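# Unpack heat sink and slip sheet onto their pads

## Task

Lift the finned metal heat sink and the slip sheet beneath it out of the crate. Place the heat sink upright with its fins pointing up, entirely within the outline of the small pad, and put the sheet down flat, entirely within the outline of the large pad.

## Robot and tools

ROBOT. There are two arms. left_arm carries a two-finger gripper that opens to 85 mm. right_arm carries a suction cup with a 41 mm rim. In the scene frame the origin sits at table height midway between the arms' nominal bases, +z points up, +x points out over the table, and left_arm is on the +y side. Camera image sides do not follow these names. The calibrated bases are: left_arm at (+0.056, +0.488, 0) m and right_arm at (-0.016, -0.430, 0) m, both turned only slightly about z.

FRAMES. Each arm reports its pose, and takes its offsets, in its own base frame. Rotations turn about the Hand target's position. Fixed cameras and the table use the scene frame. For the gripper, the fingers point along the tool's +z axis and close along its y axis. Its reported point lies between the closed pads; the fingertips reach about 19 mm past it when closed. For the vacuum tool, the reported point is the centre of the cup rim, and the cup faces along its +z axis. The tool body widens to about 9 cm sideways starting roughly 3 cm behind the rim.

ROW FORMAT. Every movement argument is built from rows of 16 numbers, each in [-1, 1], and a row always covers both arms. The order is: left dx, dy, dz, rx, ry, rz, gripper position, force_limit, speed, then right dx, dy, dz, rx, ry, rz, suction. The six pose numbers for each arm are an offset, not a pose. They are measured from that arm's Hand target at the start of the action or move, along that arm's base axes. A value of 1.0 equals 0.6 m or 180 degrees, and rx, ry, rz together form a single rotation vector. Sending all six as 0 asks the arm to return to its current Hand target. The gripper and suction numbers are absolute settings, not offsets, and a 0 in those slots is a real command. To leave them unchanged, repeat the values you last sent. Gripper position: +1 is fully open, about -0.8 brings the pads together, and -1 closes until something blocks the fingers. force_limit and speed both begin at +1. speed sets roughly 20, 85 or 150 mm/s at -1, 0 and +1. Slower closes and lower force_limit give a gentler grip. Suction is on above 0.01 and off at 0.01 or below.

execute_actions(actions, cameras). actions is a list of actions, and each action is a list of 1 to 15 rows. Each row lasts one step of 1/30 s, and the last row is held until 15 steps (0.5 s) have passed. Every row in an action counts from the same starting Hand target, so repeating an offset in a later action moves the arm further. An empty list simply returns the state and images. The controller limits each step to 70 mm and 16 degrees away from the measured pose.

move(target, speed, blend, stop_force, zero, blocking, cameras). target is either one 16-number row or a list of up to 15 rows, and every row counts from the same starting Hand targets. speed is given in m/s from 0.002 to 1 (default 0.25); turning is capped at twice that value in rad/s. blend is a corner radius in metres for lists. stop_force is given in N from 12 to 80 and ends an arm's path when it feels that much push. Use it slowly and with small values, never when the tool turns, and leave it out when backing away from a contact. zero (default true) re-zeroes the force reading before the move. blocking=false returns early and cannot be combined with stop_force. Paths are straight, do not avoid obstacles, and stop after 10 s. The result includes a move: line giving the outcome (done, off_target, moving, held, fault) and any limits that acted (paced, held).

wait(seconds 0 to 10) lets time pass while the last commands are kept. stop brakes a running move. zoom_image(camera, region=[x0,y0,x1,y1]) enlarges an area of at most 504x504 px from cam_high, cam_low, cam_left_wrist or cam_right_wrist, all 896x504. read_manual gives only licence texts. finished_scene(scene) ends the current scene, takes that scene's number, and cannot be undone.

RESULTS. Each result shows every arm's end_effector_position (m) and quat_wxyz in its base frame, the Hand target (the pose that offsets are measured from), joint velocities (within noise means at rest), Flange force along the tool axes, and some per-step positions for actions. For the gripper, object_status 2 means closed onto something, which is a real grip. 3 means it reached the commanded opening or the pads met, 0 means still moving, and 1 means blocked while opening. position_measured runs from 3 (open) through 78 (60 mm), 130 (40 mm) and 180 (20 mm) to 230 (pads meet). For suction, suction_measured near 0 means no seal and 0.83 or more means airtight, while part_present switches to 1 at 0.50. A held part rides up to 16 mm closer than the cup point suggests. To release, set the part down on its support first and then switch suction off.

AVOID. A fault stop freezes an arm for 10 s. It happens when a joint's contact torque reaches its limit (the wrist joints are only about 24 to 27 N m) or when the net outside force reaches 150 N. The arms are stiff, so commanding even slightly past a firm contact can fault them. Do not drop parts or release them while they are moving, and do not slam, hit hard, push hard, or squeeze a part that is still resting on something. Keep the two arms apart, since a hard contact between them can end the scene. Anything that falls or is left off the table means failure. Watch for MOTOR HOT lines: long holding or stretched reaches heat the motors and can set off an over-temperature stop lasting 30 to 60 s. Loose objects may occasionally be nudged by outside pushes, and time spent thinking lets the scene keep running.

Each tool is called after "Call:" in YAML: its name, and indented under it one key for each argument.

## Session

Call:
execute_actions:
  actions: []

Call:
zoom_image:
  camera: "cam_high"
  region: [340, 90, 660, 360]

Scene clock: 0.00 s.
left_arm: end_effector_position=(+0.1919, +0.0197, +0.3546) position_measured=3 object_status=3 end_effector_quat_wxyz=(-0.255, +0.626, +0.615, +0.405) | right_arm: end_effector_position=(+0.8689, +0.0763, +0.1376) suction_measured=0.00 part_present=0 end_effector_quat_wxyz=(+0.058, +0.610, +0.778, +0.141)
Joint positions: left_arm=[-0.802 -0.459 -0.274 -1.006 -2.148 -1.199] | right_arm=[0.205 1.034 1.119 -0.095 -1.365 -1.528]
Joint velocities: within noise
Flange force (N): no reading
Hand target: left_arm +0.1919, +0.0197, +0.3546; -0.255, +0.626, +0.615, +0.405 | right_arm +0.8689, +0.0763, +0.1376; +0.058, +0.610, +0.778, +0.141
camera_calibration:
cam_left_wrist: T_world_to_cam=[[0.973034, -0.107146, 0.204266, -0.253458], [0.0280638, -0.823993, -0.565904, 0.229225], [0.228948, 0.556376, -0.798767, 0.35826], [0, 0, 0, 1]] pos_world=[0.158167, -0.0376044, 0.467658]
cam_right_wrist: T_world_to_cam=[[-0.942091, -0.157117, -0.296275, 0.88429], [-0.299007, 0.793572, 0.529941, 0.146903], [0.151853, 0.587841, -0.794596, 0.000781792], [0, 0, 0, 1]] pos_world=[0.876888, 0.0218991, 0.184765]

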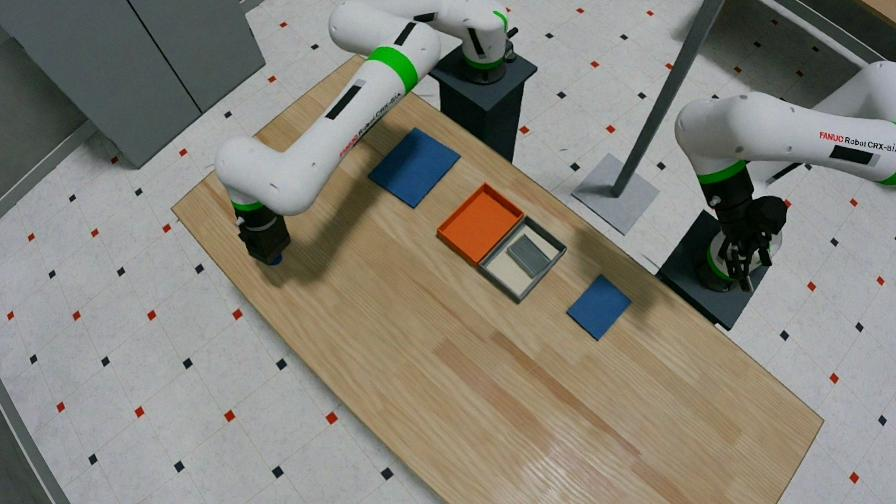

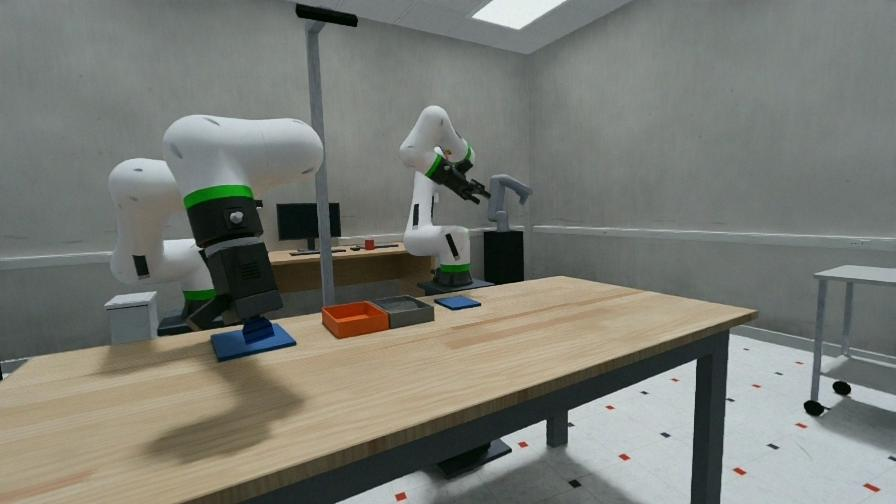

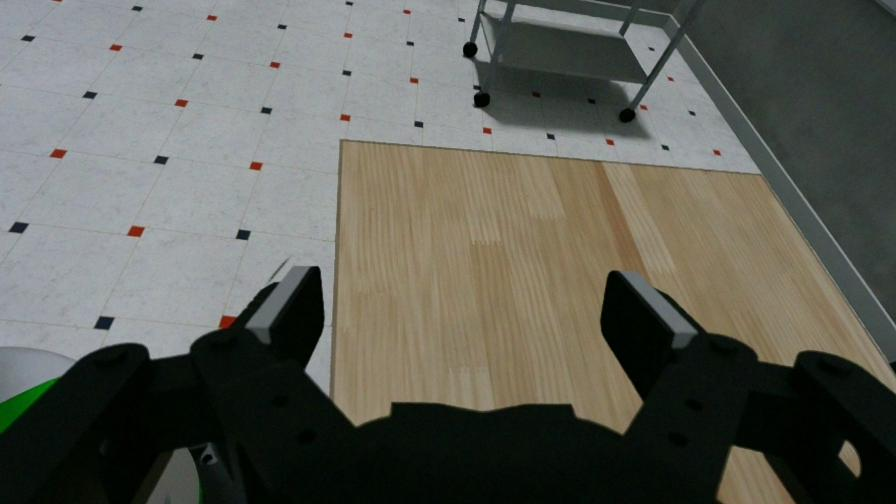

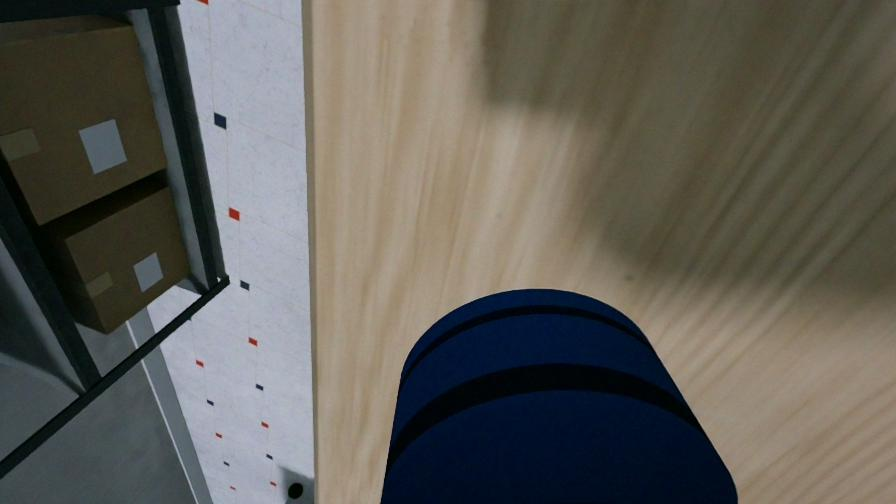

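Scaled by 1.575 from the camera's 896x504 image, which has a finer 1280x720 frame.

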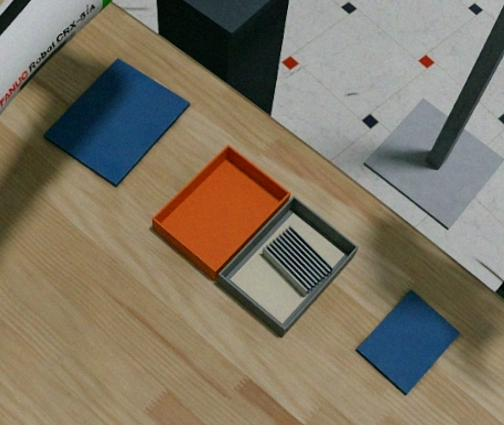

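Call:
move:
  target: [0.2635,-0.6995,0.0757,-0.3101,0.0705,0.0052,1,1,1,-0.698,0.0228,0.354,-0.097,0.0399,0.4199,0]
  speed: 0.3
  cameras: ["cam_left_wrist","cam_right_wrist","cam_high"]

Call:
zoom_image:
  camera: "cam_left_wrist"
  region: [330, 30, 570, 230]

Call:
zoom_image:
  camera: "cam_high"
  region: [340, 90, 660, 360]

Scene clock: 14.67 s.
left_arm: end_effector_position=(+0.3501, -0.4000, +0.4000) position_measured=3 object_status=3 end_effector_quat_wxyz=(+0.000, +0.707, +0.707, +0.000) | right_arm: end_effector_position=(+0.4501, +0.0900, +0.3500) suction_measured=0.00 part_present=0 end_effector_quat_wxyz=(+0.000, +0.000, +1.000, +0.000)
Joint positions: left_arm=[-0.605 0.262 0.572 0 -1.881 -0.967] | right_arm=[0.485 0.033 0.15 0 -1.688 -0.484]
Joint velocities: within noise
Flange force (N): left_arm=[4.7 -3.8 3.3] | right_arm=[-5.2 0.2 -3.9]
Hand target: left_arm +0.3500, -0.4000, +0.4000; +0.000, +0.707, +0.707, +0.000 | right_arm +0.4501, +0.0900, +0.3500; +0.000, +0.000, +1.000, +0.000
Off the commanded pose: left_arm 0.000 m, 0 deg | right_arm 0.000 m, 0 deg.
move: done
camera_calibration:
cam_left_wrist: T_world_to_cam=[[0.999653, 0.0244581, 0.00976656, -0.340468], [0.0192516, -0.931695, 0.36273, -0.506688], [0.0179711, -0.362416, -0.931843, 0.351479], [0, 0, 0, 1]] pos_world=[0.343788, -0.33637, 0.514639]
cam_right_wrist: T_world_to_cam=[[-0.0590326, -0.998179, -0.012364, 0.133755], [-0.883584, 0.0464837, 0.465961, 0.251044], [-0.464538, 0.0384315, -0.884719, 0.583569], [0, 0, 0, 1]] pos_world=[0.500803, 0.0994145, 0.400972]
Images, in order (width x height): cam_high 896x504, cam_left_wrist 896x504, cam_right_wrist 896x504.

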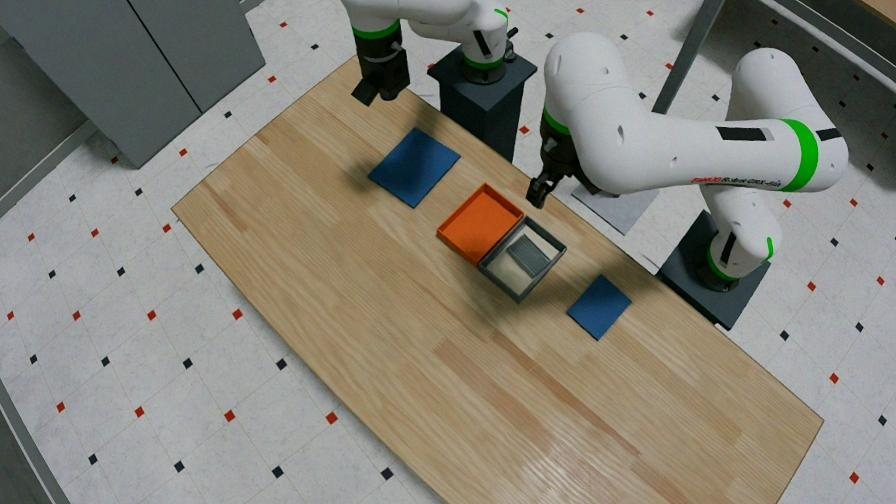

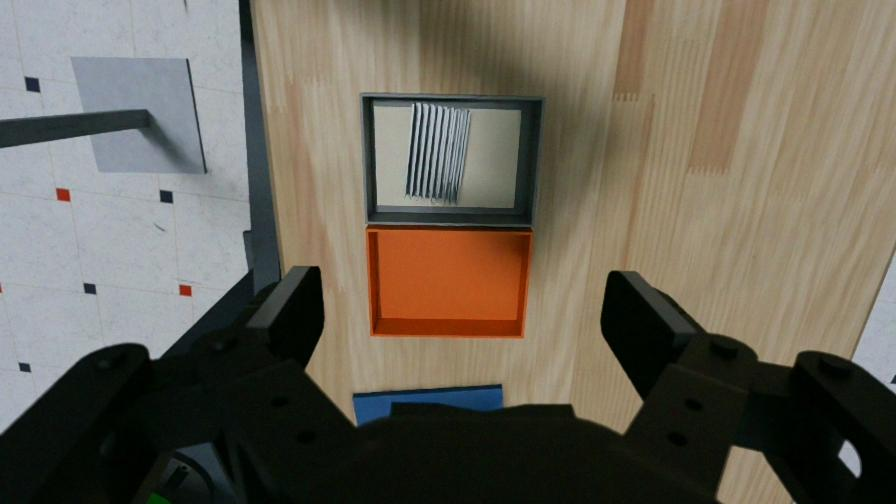

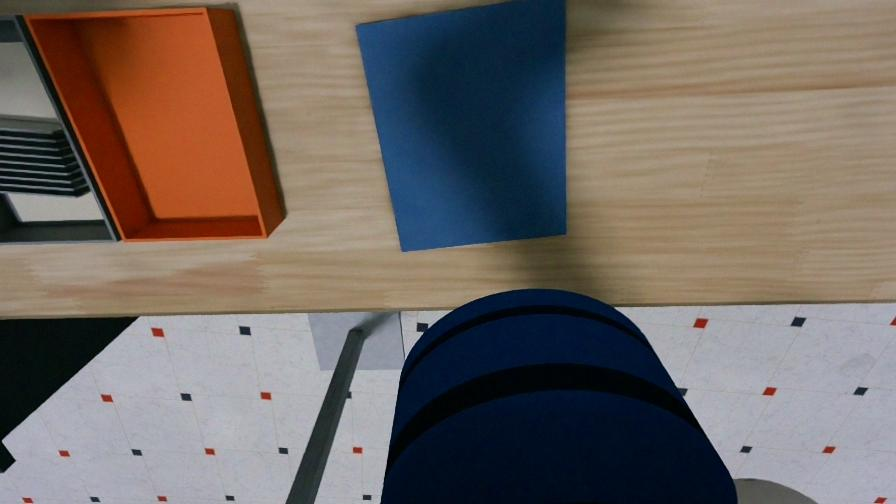

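Scaled by 2.100 from the camera's 896x504 image, which has a finer 1280x720 frame.

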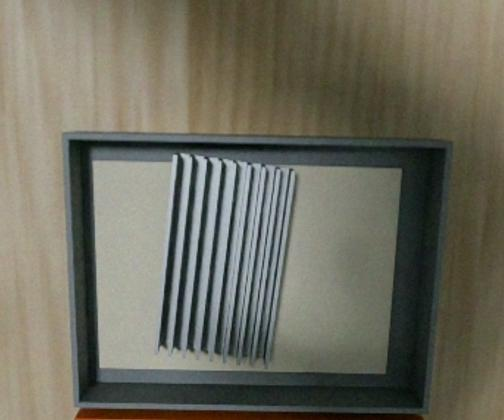

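Scaled by 1.575 from the camera's 896x504 image, which has a finer 1280x720 frame.

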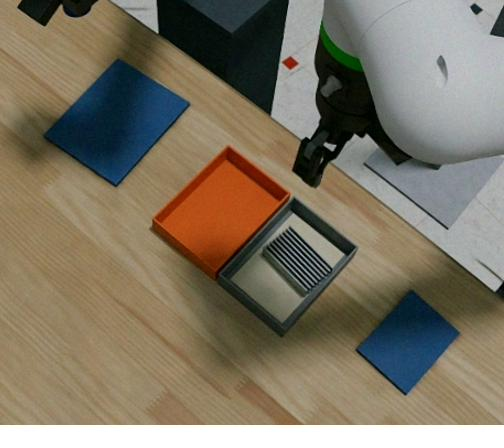

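Call:
move:
  target:
    - [-0.015,-0.0275,-0.5,0,0,-0.035,0.8,0,0,0,0,0,0,0,0,0]
    - [-0.015,-0.0275,-0.6217,0,0,-0.035,0.8,0,0,0,0,0,0,0,0,0]
  speed: [0.25,0.08]
  cameras: ["cam_left_wrist"]

Scene clock: 45.53 s.
left_arm: end_effector_position=(+0.3410, -0.4165, +0.0270) position_measured=28 object_status=3 end_effector_quat_wxyz=(+0.000, +0.745, +0.667, +0.000) | right_arm: end_effector_position=(+0.4501, +0.0900, +0.3500) suction_measured=0.00 part_present=0 end_effector_quat_wxyz=(+0.000, +0.000, +1.000, +0.000)
Joint positions: left_arm=[-0.641 0.39 -0.16 0 -1.021 -1.041] | right_arm=[0.485 0.033 0.15 0 -1.688 -0.484]
Joint velocities: within noise
Flange force (N): left_arm=[1.6 -2.1 -1.1] | right_arm=[-4.9 0.5 -3.9]
Hand target: left_arm +0.3410, -0.4165, +0.0270; +0.000, +0.745, +0.667, +0.000 | right_arm +0.4501, +0.0900, +0.3500; +0.000, +0.000, +1.000, +0.000
Off the commanded pose: left_arm 0.000 m, 0 deg | right_arm 0.000 m, 0 deg.
move: done
camera_calibration:
cam_left_wrist: T_world_to_cam=[[0.996287, -0.0855395, 0.00972952, -0.37204], [-0.0832354, -0.928204, 0.362643, -0.350315], [-0.0219893, -0.362106, -0.931877, 0.0117826], [0, 0, 0, 1]] pos_world=[0.341759, -0.352722, 0.141639]
Images, in order (width x height): cam_left_wrist 896x504.

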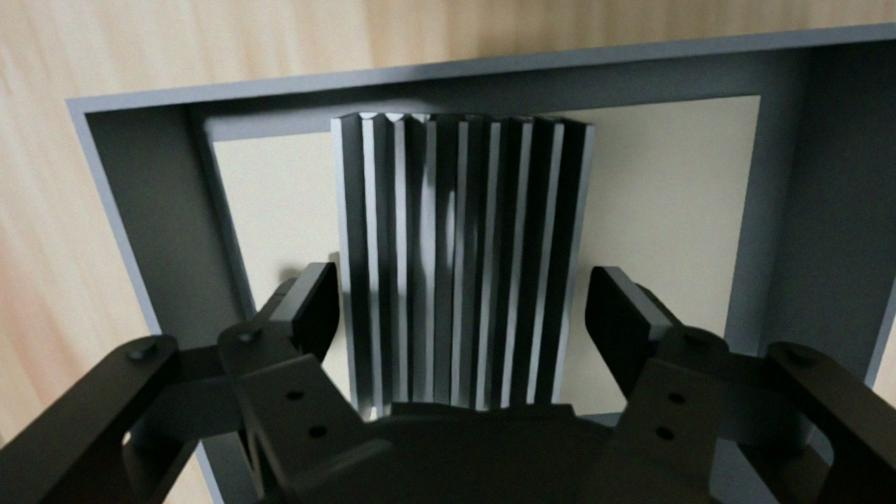

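Call:
move:
  target:
    - [-0.0038,0,0,0,0,0,0.8,0,0,0,0,0,0,0,0,0]
    - [-0.0038,0,0,0,0,0,-1,-0.5,-1,0,0,0,0,0,0,0]
  speed: 0.05
  cameras: ["cam_left_wrist"]

Scene clock: 51.43 s.
left_arm: end_effector_position=(+0.3387, -0.4166, +0.0271) position_measured=78 object_status=0 end_effector_quat_wxyz=(+0.000, +0.745, +0.667, +0.000) | right_arm: end_effector_position=(+0.4501, +0.0900, +0.3500) suction_measured=0.00 part_present=0 end_effector_quat_wxyz=(+0.000, +0.000, +1.000, +0.000)
Joint positions: left_arm=[-0.643 0.387 -0.165 0 -1.02 -1.038] | right_arm=[0.485 0.033 0.15 0 -1.688 -0.484]
Joint velocities: within noise
Flange force (N): left_arm=[3.8 -3.5 -8.4] | right_arm=[-5.5 0.6 -3.6]
Hand target: left_arm +0.3387, -0.4165, +0.0270; +0.000, +0.745, +0.667, +0.000 | right_arm +0.4501, +0.0900, +0.3500; +0.000, +0.000, +1.000, +0.000
Off the commanded pose: left_arm 0.000 m, 0 deg | right_arm 0.000 m, 0 deg.
move: done
camera_calibration:
cam_left_wrist: T_world_to_cam=[[0.996288, -0.0855354, 0.00973706, -0.369748], [-0.0832323, -0.92817, 0.362729, -0.350508], [-0.0219885, -0.362193, -0.931844, 0.0116963], [0, 0, 0, 1]] pos_world=[0.339459, -0.352722, 0.141639]
Images, in order (width x height): cam_left_wrist 896x504.

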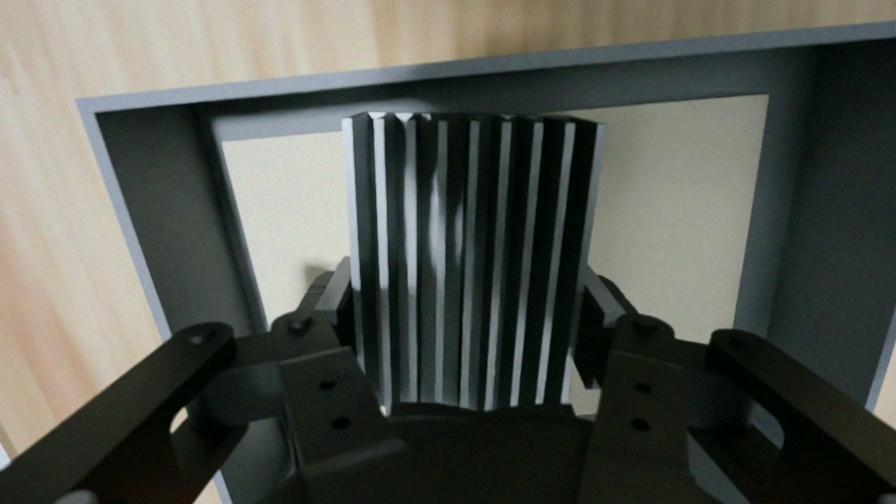

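Call:
move:
  target:
    - [0,0,0.205,0,0,0,-1,-0.5,-1,0,0,0,0,0,0,0]
    - [-0.0303,0.364,0.205,0,0,-0.4517,-1,-0.5,-1,0,0,0,0,0,0,0]
  speed: [0.12,0.25]
  blend: [0.02,0]
  cameras: ["cam_left_wrist","cam_high"]

Scene clock: 59.63 s.
left_arm: end_effector_position=(+0.3206, -0.1981, +0.1500) position_measured=78 object_status=2 end_effector_quat_wxyz=(+0.000, +1.000, +0.021, +0.000) | right_arm: end_effector_position=(+0.4501, +0.0900, +0.3500) suction_measured=0.00 part_present=0 end_effector_quat_wxyz=(+0.000, +0.000, +1.000, +0.000)
Joint positions: left_arm=[-0.202 -0.138 -0.442 0 -1.267 -2.899] | right_arm=[0.485 0.033 0.15 0 -1.688 -0.484]
Joint velocities: within noise
Flange force (N): left_arm=[-3.1 -0.5 1.9] | right_arm=[-5.1 0.6 -3.7]
Hand target: left_arm +0.3206, -0.1981, +0.1500; +0.000, +1.000, +0.021, +0.000 | right_arm +0.4501, +0.0900, +0.3500; +0.000, +0.000, +1.000, +0.000
Off the commanded pose: left_arm 0.000 m, 0 deg | right_arm 0.000 m, 0 deg.
move: done
camera_calibration:
cam_left_wrist: T_world_to_cam=[[0.0659897, -0.997774, 0.00964534, -0.216675], [-0.930096, -0.0580074, 0.362708, 0.250027], [-0.361341, -0.0329061, -0.931853, 0.378961], [0, 0, 0, 1]] pos_world=[0.383782, -0.189219, 0.264539]
Images, in order (width x height): cam_high 896x504, cam_left_wrist 896x504.

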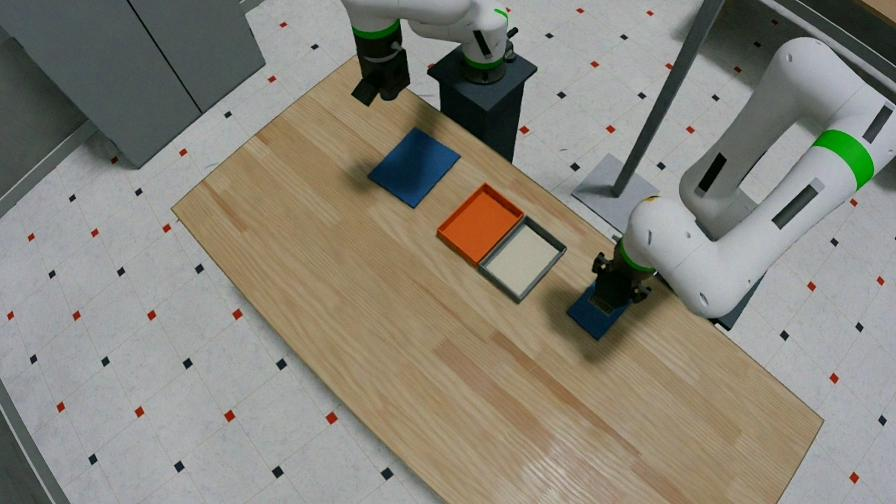

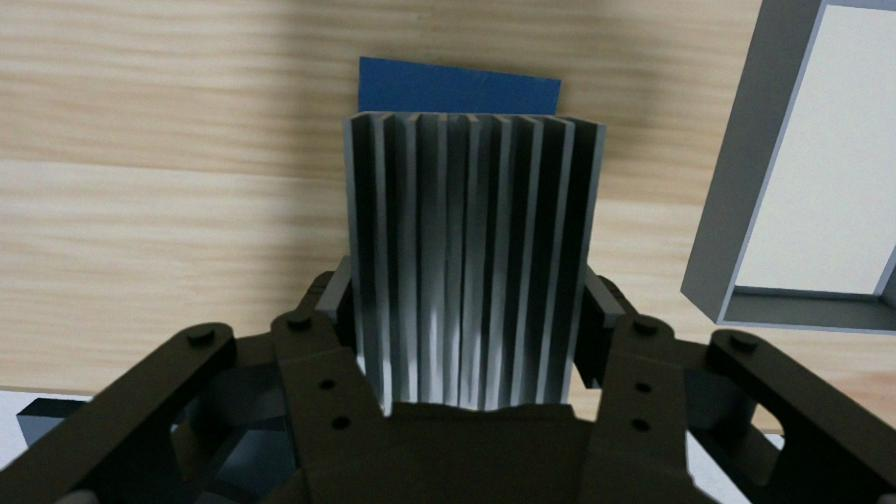

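Call:
move:
  target: [-0.002,0.002,-0.188,0,0,-0.0244,-1,-0.5,-1,0,0,0,0,0,0,0]
  speed: 0.12
  cameras: ["cam_left_wrist"]

Call:
move:
  target: [0,0,-0.025,0,0,0,-1,-0.5,-1,0,0,0,0,0,0,0]
  speed: 0.005
  stop_force: 12
  cameras: ["cam_left_wrist","cam_low"]

Call:
zoom_image:
  camera: "cam_low"
  region: [390, 220, 530, 340]

Scene clock: 67.67 s.
left_arm: end_effector_position=(+0.3194, -0.1968, +0.0372) position_measured=78 object_status=2 end_effector_quat_wxyz=(+0.000, +1.000, -0.018, +0.000) | right_arm: end_effector_position=(+0.4501, +0.0900, +0.3500) suction_measured=0.00 part_present=0 end_effector_quat_wxyz=(+0.000, +0.000, +1.000, +0.000)
Joint positions: left_arm=[-0.199 -0.003 -0.61 -0.001 -0.964 -2.978] | right_arm=[0.485 0.033 0.15 0 -1.688 -0.484]
Joint velocities: within noise
Flange force (N): left_arm=[-3.3 -1.5 1.1] | right_arm=[-5.0 0.4 -3.8]
Hand target: left_arm +0.3194, -0.1969, +0.0372; +0.000, +1.000, -0.018, +0.000 | right_arm +0.4501, +0.0900, +0.3500; +0.000, +0.000, +1.000, +0.000
Off the commanded pose: left_arm 0.000 m, 0 deg | right_arm 0.000 m, 0 deg.
move: done
camera_calibration:
cam_left_wrist: T_world_to_cam=[[-0.0107461, -0.999899, 0.00934511, -0.190126], [-0.931836, 0.0134038, 0.362632, 0.304531], [-0.36272, -0.00481124, -0.931886, 0.279427], [0, 0, 0, 1]] pos_world=[0.383084, -0.192844, 0.151739]
Images, in order (width x height): cam_left_wrist 896x504.

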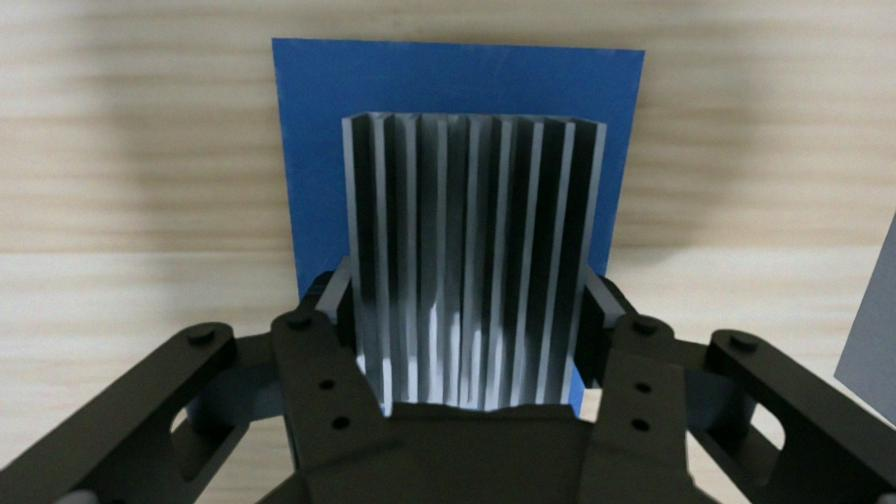

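Scene clock: 69.47 s.
left_arm: end_effector_position=(+0.3194, -0.1970, +0.0312) position_measured=78 object_status=2 end_effector_quat_wxyz=(+0.000, +1.000, -0.018, +0.000) | right_arm: end_effector_position=(+0.4501, +0.0900, +0.3500) suction_measured=0.00 part_present=0 end_effector_quat_wxyz=(+0.000, +0.000, +1.000, +0.000)
Joint positions: left_arm=[-0.199 0.008 -0.617 0 -0.947 -2.978] | right_arm=[0.485 0.033 0.15 0 -1.688 -0.484]
Joint velocities: within noise
Flange force (N): left_arm=[-9.3 -8.7 -26.8] | right_arm=[-5.2 0.6 -3.7]
Hand target: left_arm +0.3194, -0.1969, +0.0312; +0.000, +1.000, -0.018, +0.000 (not the last commanded pose) | right_arm +0.4501, +0.0900, +0.3500; +0.000, +0.000, +1.000, +0.000
Off the commanded pose: left_arm 0.009 m, 0 deg | right_arm 0.000 m, 0 deg.
move: contact (left_arm)
camera_calibration:
cam_left_wrist: T_world_to_cam=[[-0.0105997, -0.999897, 0.00971732, -0.19018], [-0.931838, 0.0134023, 0.362627, 0.306708], [-0.362719, -0.00521124, -0.931884, 0.273759], [0, 0, 0, 1]] pos_world=[0.383084, -0.192844, 0.145739]
Images, in order (width x height): cam_low 896x504, cam_left_wrist 896x504.

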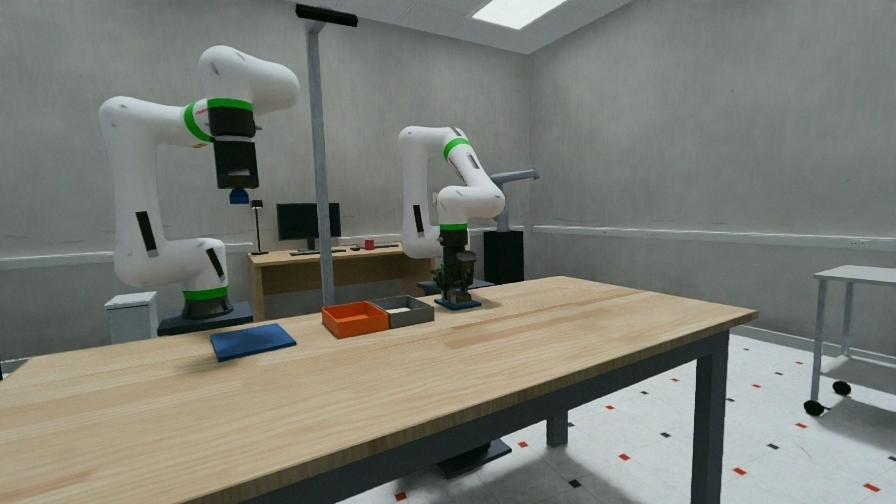

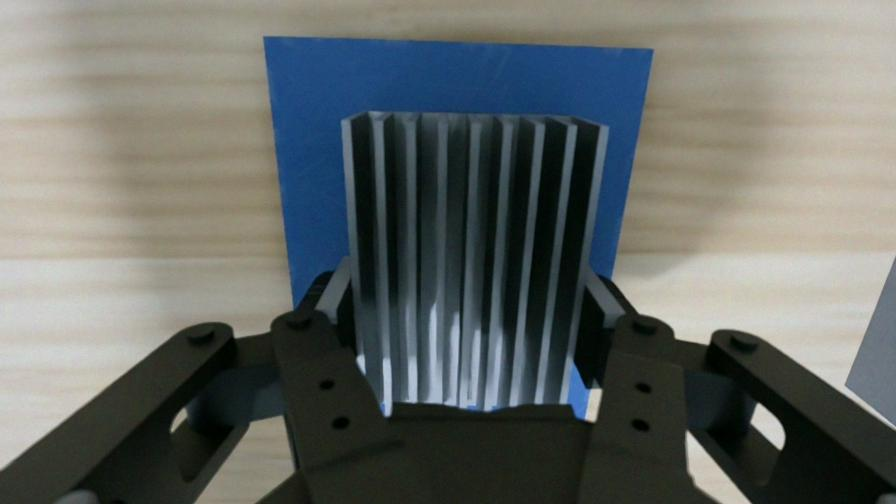

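Scaled by 3.600 from the camera's 896x504 image, which has a finer 1280x720 frame.

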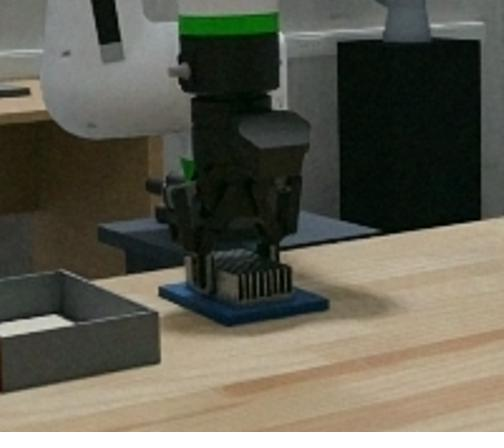

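Call:
move:
  target:
    - [0,0,0.00167,0,0,0,-1,-0.5,-1,0,0,0,0,0,0,0]
    - [0,0,0.00167,0,0,0,0.9,-0.5,-0.5,0,0,0,0,0,0,0]
    - [0,0,0.1667,0,0,0,0.9,-0.5,-0.5,-0.01,0.1,-0.02,0,0,0,0]
    - [0.133,0.25,0.75,0,0,0,0.9,-0.5,-0.5,-0.0618,0.6817,-0.4167,0,0,0,0]
  speed: [0.05,0.05,0.15,0.25]
  blend: [0,0,0.03,0]

Scene clock: 93.67 s.
left_arm: end_effector_position=(+0.3992, -0.0469, +0.4812) position_measured=16 object_status=3 end_effector_quat_wxyz=(+0.000, +1.000, -0.018, +0.000) | right_arm: end_effector_position=(+0.4131, +0.4990, +0.1000) suction_measured=0.00 part_present=0 end_effector_quat_wxyz=(+0.000, +0.000, +1.000, +0.000)
Joint positions: left_arm=[0.212 -0.003 0.477 0 -2.051 -3.389] | right_arm=[1.081 0.583 0.27 0 -1.259 -1.08]
Joint velocities: within noise
Flange force (N): left_arm=[-2.3 -0.7 2.6] | right_arm=[-5.6 6.0 -1.1]
Hand target: left_arm +0.3992, -0.0469, +0.4812; +0.000, +1.000, -0.018, +0.000 | right_arm +0.4130, +0.4990, +0.1000; +0.000, +0.000, +1.000, +0.000
Off the commanded pose: left_arm 0.000 m, 0 deg | right_arm 0.000 m, 0 deg.
move: done
camera_calibration:
cam_left_wrist: T_world_to_cam=[[-0.010377, -0.999899, 0.00973703, -0.0437369], [-0.931841, 0.0132019, 0.362627, 0.215867], [-0.362719, -0.00531038, -0.931883, 0.722829], [0, 0, 0, 1]] pos_world=[0.462884, -0.0427438, 0.595739]
cam_right_wrist: T_world_to_cam=[[-0.059034, -0.998179, -0.01237, 0.536731], [-0.883625, 0.0464856, 0.465882, 0.315771], [-0.464459, 0.0384333, -0.88476, 0.329405], [0, 0, 0, 1]] pos_world=[0.463703, 0.508415, 0.150972]

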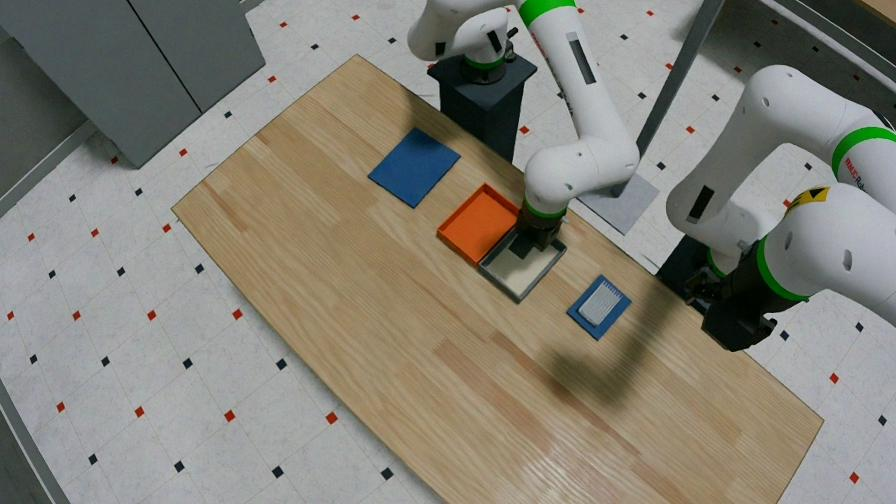

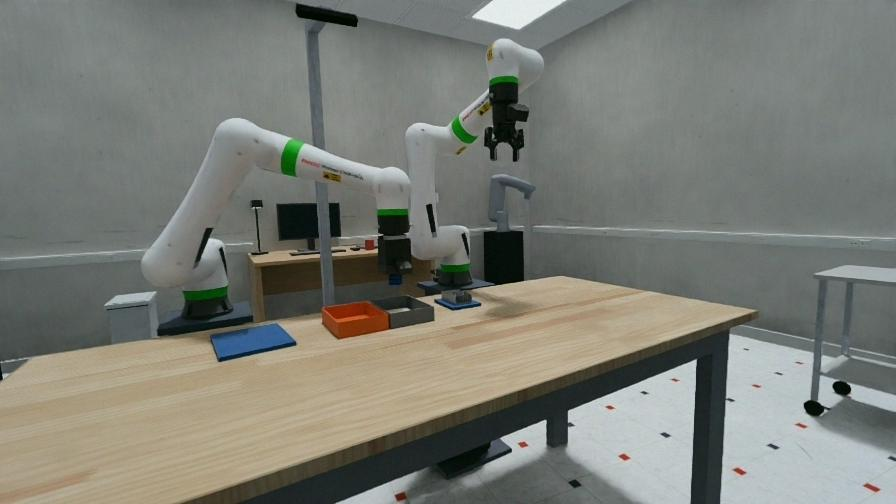

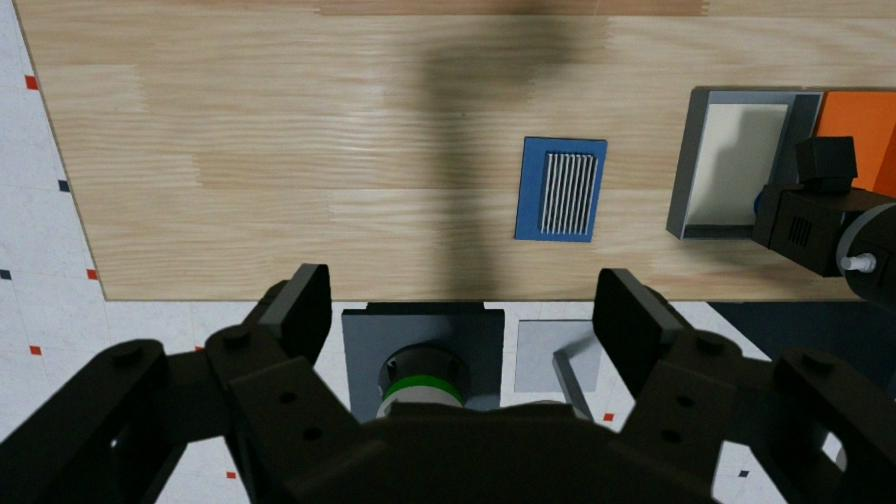

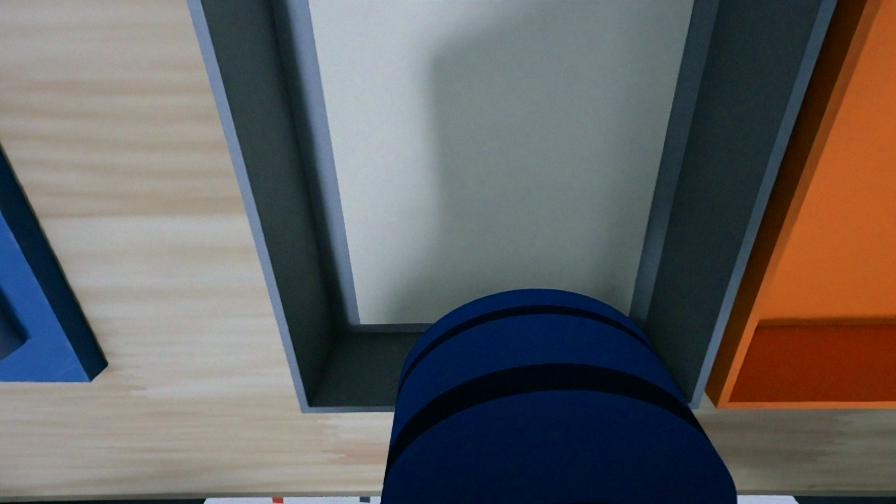

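Call:
move:
  target:
    - [0,0,0,0,0,0,0.9,-0.5,-0.5,0,0,-0.1333,0,0,0,1]
    - [0,0,0,0,0,0,0.9,-0.5,-0.5,0,0,-0.1725,0,0,0,1]
  speed: [0.12,0.01]
  stop_force: 15
  cameras: []

Scene clock: 108.43 s.
left_arm: end_effector_position=(+0.3992, -0.0469, +0.4812) position_measured=16 object_status=3 end_effector_quat_wxyz=(+0.000, +1.000, -0.018, +0.000) | right_arm: end_effector_position=(+0.4130, +0.4990, -0.0035) suction_measured=0.94 part_present=1 end_effector_quat_wxyz=(+0.000, +0.000, +1.000, +0.000)
Joint positions: left_arm=[0.212 -0.003 0.477 0 -2.051 -3.389] | right_arm=[1.081 0.687 0.175 0 -1.06 -1.08]
Joint velocities: within noise
Flange force (N): left_arm=[-2.7 -0.2 3.1] | right_arm=[-6.0 6.5 1.5]
Hand target: left_arm +0.3992, -0.0469, +0.4812; +0.000, +1.000, -0.018, +0.000 | right_arm +0.4130, +0.4990, -0.0035; +0.000, +0.000, +1.000, +0.000
Off the commanded pose: left_arm 0.000 m, 0 deg | right_arm 0.000 m, 0 deg.
move: done
No camera images: "cameras" was empty.

Call:
move:
  target:
    - [0,0,0,0,0,0,0.9,-0.5,-0.5,0,0,0.1058,0,0,0,1]
    - [0,0,0,0,0,0,0.9,-0.5,-0.5,0,0,0.2142,0,0,0,1]
    - [0,0,0,0,0,0,0.9,-0.5,-0.5,-0.05,-0.68,0.2142,0,0,0.0261,1]
    - [0,0,0,0,0,0,0.9,-0.5,-0.5,-0.05,-0.68,0.0325,0,0,0.0261,1]
  speed: [0.06,0.12,0.25,0.1]
  blend: [0.01,0.03,0.02,0]
  cameras: ["cam_high","cam_low"]

Call:
zoom_image:
  camera: "cam_high"
  region: [350, 90, 520, 240]

Call:
zoom_image:
  camera: "cam_low"
  region: [190, 250, 320, 370]

Scene clock: 120.30 s.
left_arm: end_effector_position=(+0.3992, -0.0469, +0.4812) position_measured=16 object_status=3 end_effector_quat_wxyz=(+0.000, +1.000, -0.018, +0.000) | right_arm: end_effector_position=(+0.3830, +0.0911, +0.0160) suction_measured=0.94 part_present=1 end_effector_quat_wxyz=(+0.000, -0.041, +0.999, +0.000)
Joint positions: left_arm=[0.212 -0.003 0.477 0 -2.051 -3.389] | right_arm=[0.57 0.114 -0.599 0 -0.858 -0.487]
Joint velocities: within noise
Flange force (N): left_arm=[-2.1 0.1 2.4] | right_arm=[-4.2 0.1 -0.2]
Hand target: left_arm +0.3992, -0.0469, +0.4812; +0.000, +1.000, -0.018, +0.000 | right_arm +0.3830, +0.0910, +0.0160; +0.000, -0.041, +0.999, +0.000
Off the commanded pose: left_arm 0.000 m, 0 deg | right_arm 0.000 m, 0 deg.
move: done
Images, in order (width x height): cam_high 896x504, cam_low 896x504.

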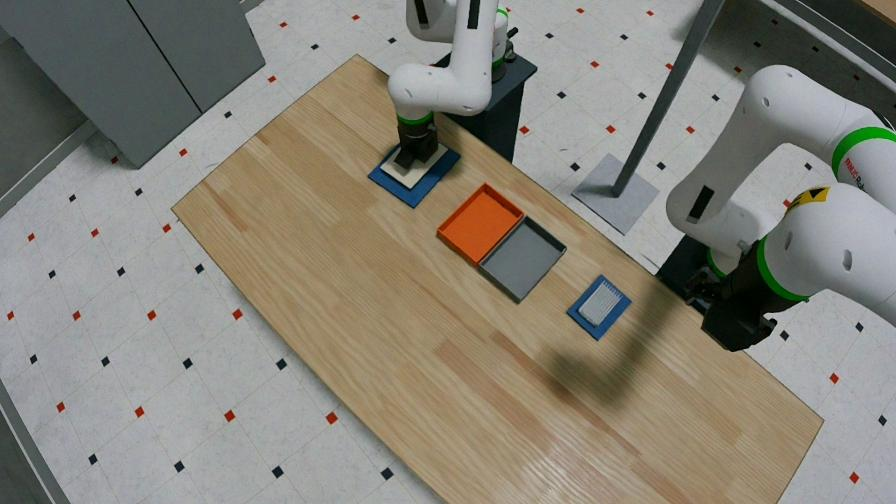

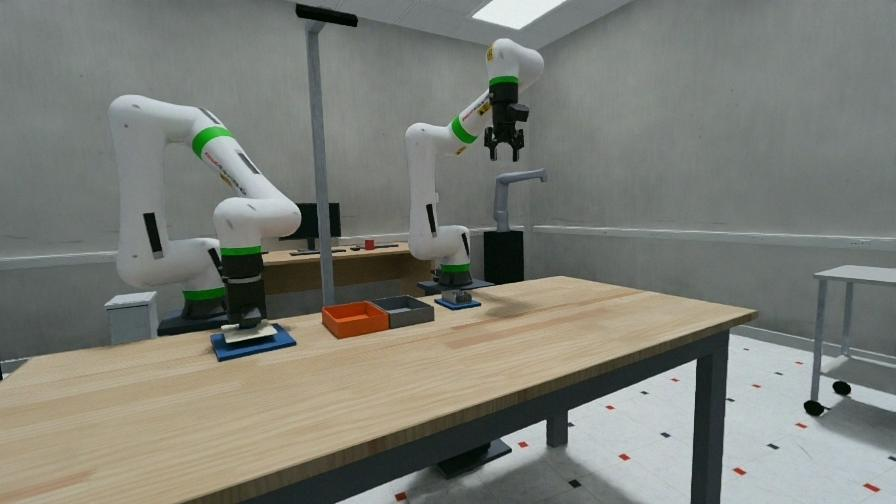

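Scaled by 2.965 from the camera's 896x504 image, which has a finer 1280x720 frame.

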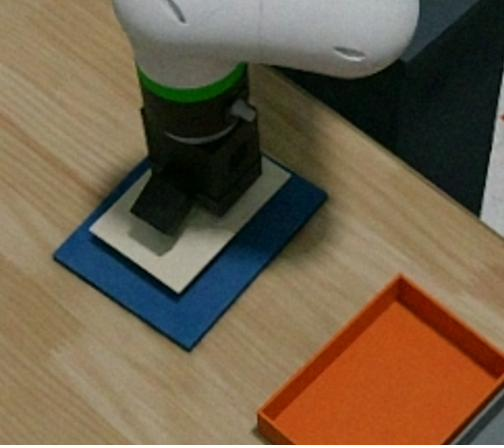

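Scaled by 3.877 from the camera's 896x504 image, which has a finer 1280x720 frame.

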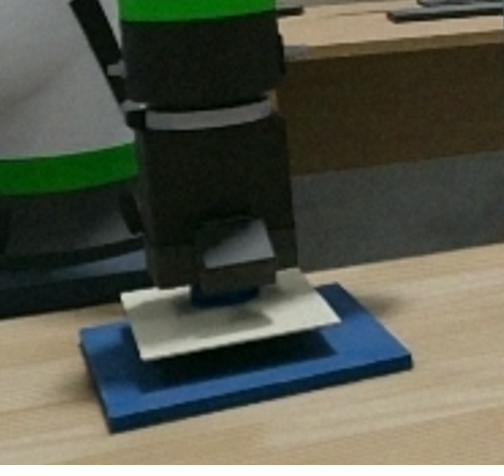

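Call:
move:
  target:
    - [0,0,0,0,0,0,0.9,-0.5,-0.5,0.0133,0.005,-0.0067,0,0,0,1]
    - [0,0,0,0,0,0,0.9,-0.5,-0.5,0.0133,0.005,-0.075,0,0,0,1]
  speed: [0.05,0.01]
  stop_force: 12
  cameras: ["cam_high"]

Call:
zoom_image:
  camera: "cam_high"
  region: [350, 90, 520, 240]

Scene clock: 133.07 s.
left_arm: end_effector_position=(+0.3992, -0.0469, +0.4812) position_measured=16 object_status=3 end_effector_quat_wxyz=(+0.000, +1.000, -0.018, +0.000) | right_arm: end_effector_position=(+0.3911, +0.0940, -0.0045) suction_measured=0.94 part_present=1 end_effector_quat_wxyz=(+0.000, -0.041, +0.999, +0.000)
Joint positions: left_arm=[0.212 -0.003 0.477 0 -2.051 -3.389] | right_arm=[0.565 0.174 -0.593 0 -0.805 -0.483]
Joint velocities: within noise
Flange force (N): left_arm=[-2.0 0.6 2.6] | right_arm=[0.8 1.0 -24.7]
Hand target: left_arm +0.3992, -0.0469, +0.4812; +0.000, +1.000, -0.018, +0.000 | right_arm +0.3911, +0.0940, -0.0045; +0.000, -0.041, +0.999, +0.000 (not the last commanded pose)
Off the commanded pose: left_arm 0.000 m, 0 deg | right_arm 0.025 m, 0 deg.
move: contact (right_arm); path passed 1 of 2 targets
Images, in order (width x height): cam_high 896x504.

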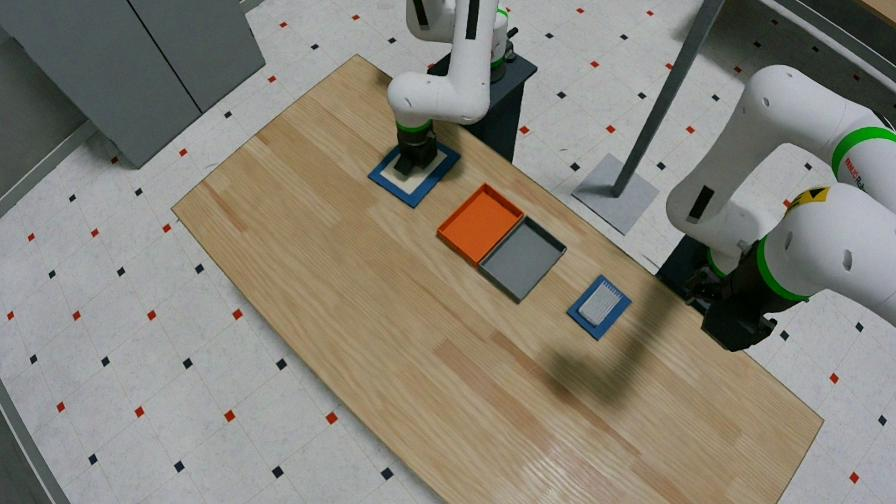

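Scaled by 2.965 from the camera's 896x504 image, which has a finer 1280x720 frame.

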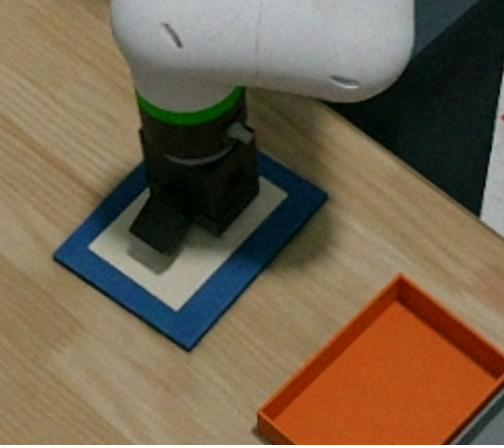

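Call:
move:
  target:
    - [0,0,0,0,0,0,0.9,-0.5,-0.5,0,0,0.0045,0,0,0,0]
    - [0,0,0,0,0,0,0.9,-0.5,-0.5,0,0,0.0045,0,0,0.0001,0]
    - [0,0,0,0,0,0,0.9,-0.5,-0.5,0,0,0.04,0,0,0,0]
    - [0,0,0,0,0,0,0.9,-0.5,-0.5,0,0.08,0.4,0,0,0,0]
  speed: [0.02,0.02,0.04,0.15]
  blend: [0,0,0.01,0]
  cameras: ["cam_high","cam_right_wrist"]

Call:
zoom_image:
  camera: "cam_high"
  region: [350, 90, 520, 240]

Call:
zoom_image:
  camera: "cam_high"
  region: [500, 240, 670, 390]

Scene clock: 139.93 s.
left_arm: end_effector_position=(+0.3992, -0.0469, +0.4812) position_measured=16 object_status=3 end_effector_quat_wxyz=(+0.000, +1.000, -0.018, +0.000) | right_arm: end_effector_position=(+0.3911, +0.1420, +0.2356) suction_measured=0.00 part_present=0 end_effector_quat_wxyz=(+0.000, -0.042, +0.999, +0.000)
Joint positions: left_arm=[0.212 -0.003 0.477 0 -2.051 -3.389] | right_arm=[0.666 -0.073 -0.221 0 -1.423 -0.583]
Joint velocities: within noise
Flange force (N): left_arm=[-3.2 -0.2 3.5] | right_arm=[-3.1 0.3 -2.3]
Hand target: left_arm +0.3992, -0.0469, +0.4812; +0.000, +1.000, -0.018, +0.000 | right_arm +0.3911, +0.1420, +0.2355; +0.000, -0.041, +0.999, +0.000
Off the commanded pose: left_arm 0.000 m, 0 deg | right_arm 0.000 m, 0 deg.
move: done
camera_calibration:
cam_right_wrist: T_world_to_cam=[[0.0229913, -0.999661, -0.0122513, 0.148833], [-0.884561, -0.0260514, 0.465696, 0.260491], [-0.465857, 0.000130047, -0.88486, 0.458894], [0, 0, 0, 1]] pos_world=[0.440778, 0.155509, 0.286571]
Images, in order (width x height): cam_high 896x504, cam_right_wrist 896x504.

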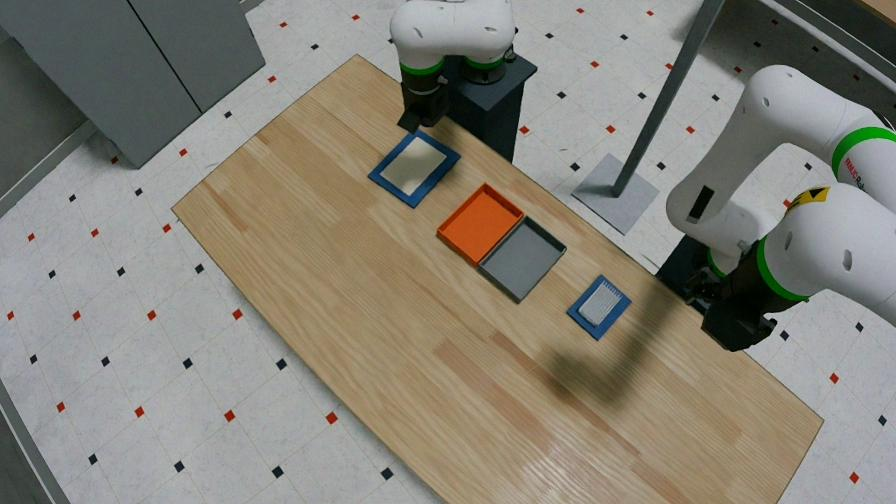

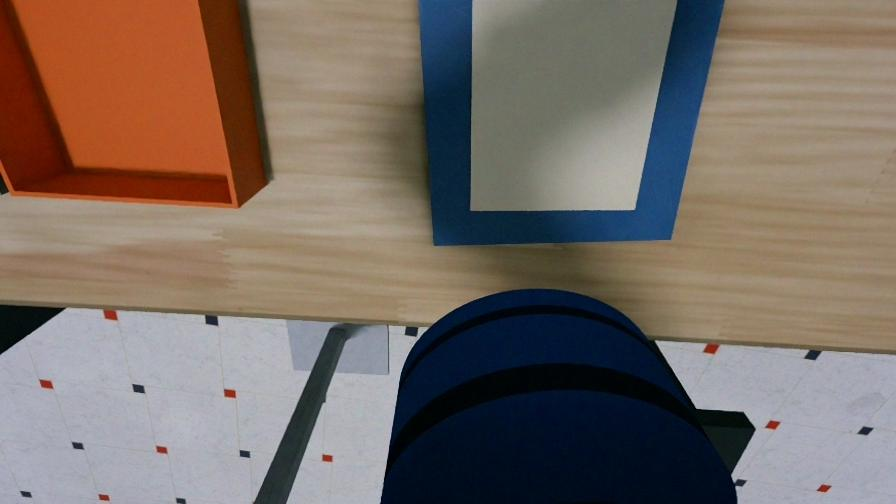

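Scaled by 2.965 from the camera's 896x504 image, which has a finer 1280x720 frame.

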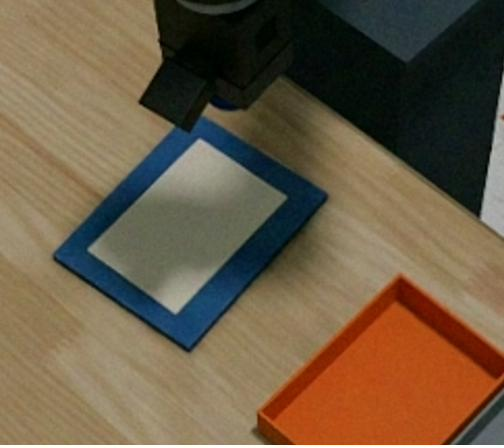

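Scaled by 2.965 from the camera's 896x504 image, which has a finer 1280x720 frame.

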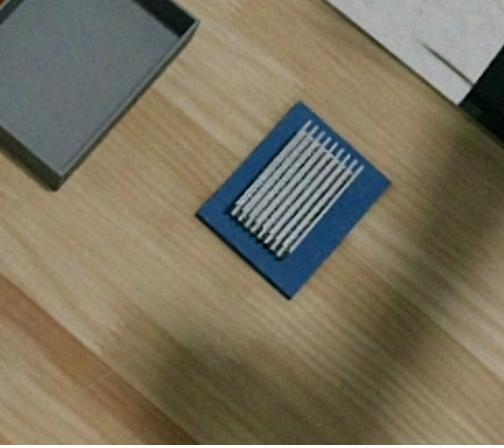

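Call:
finished_scene:
  scene: 3

The scene is finished: the task was done.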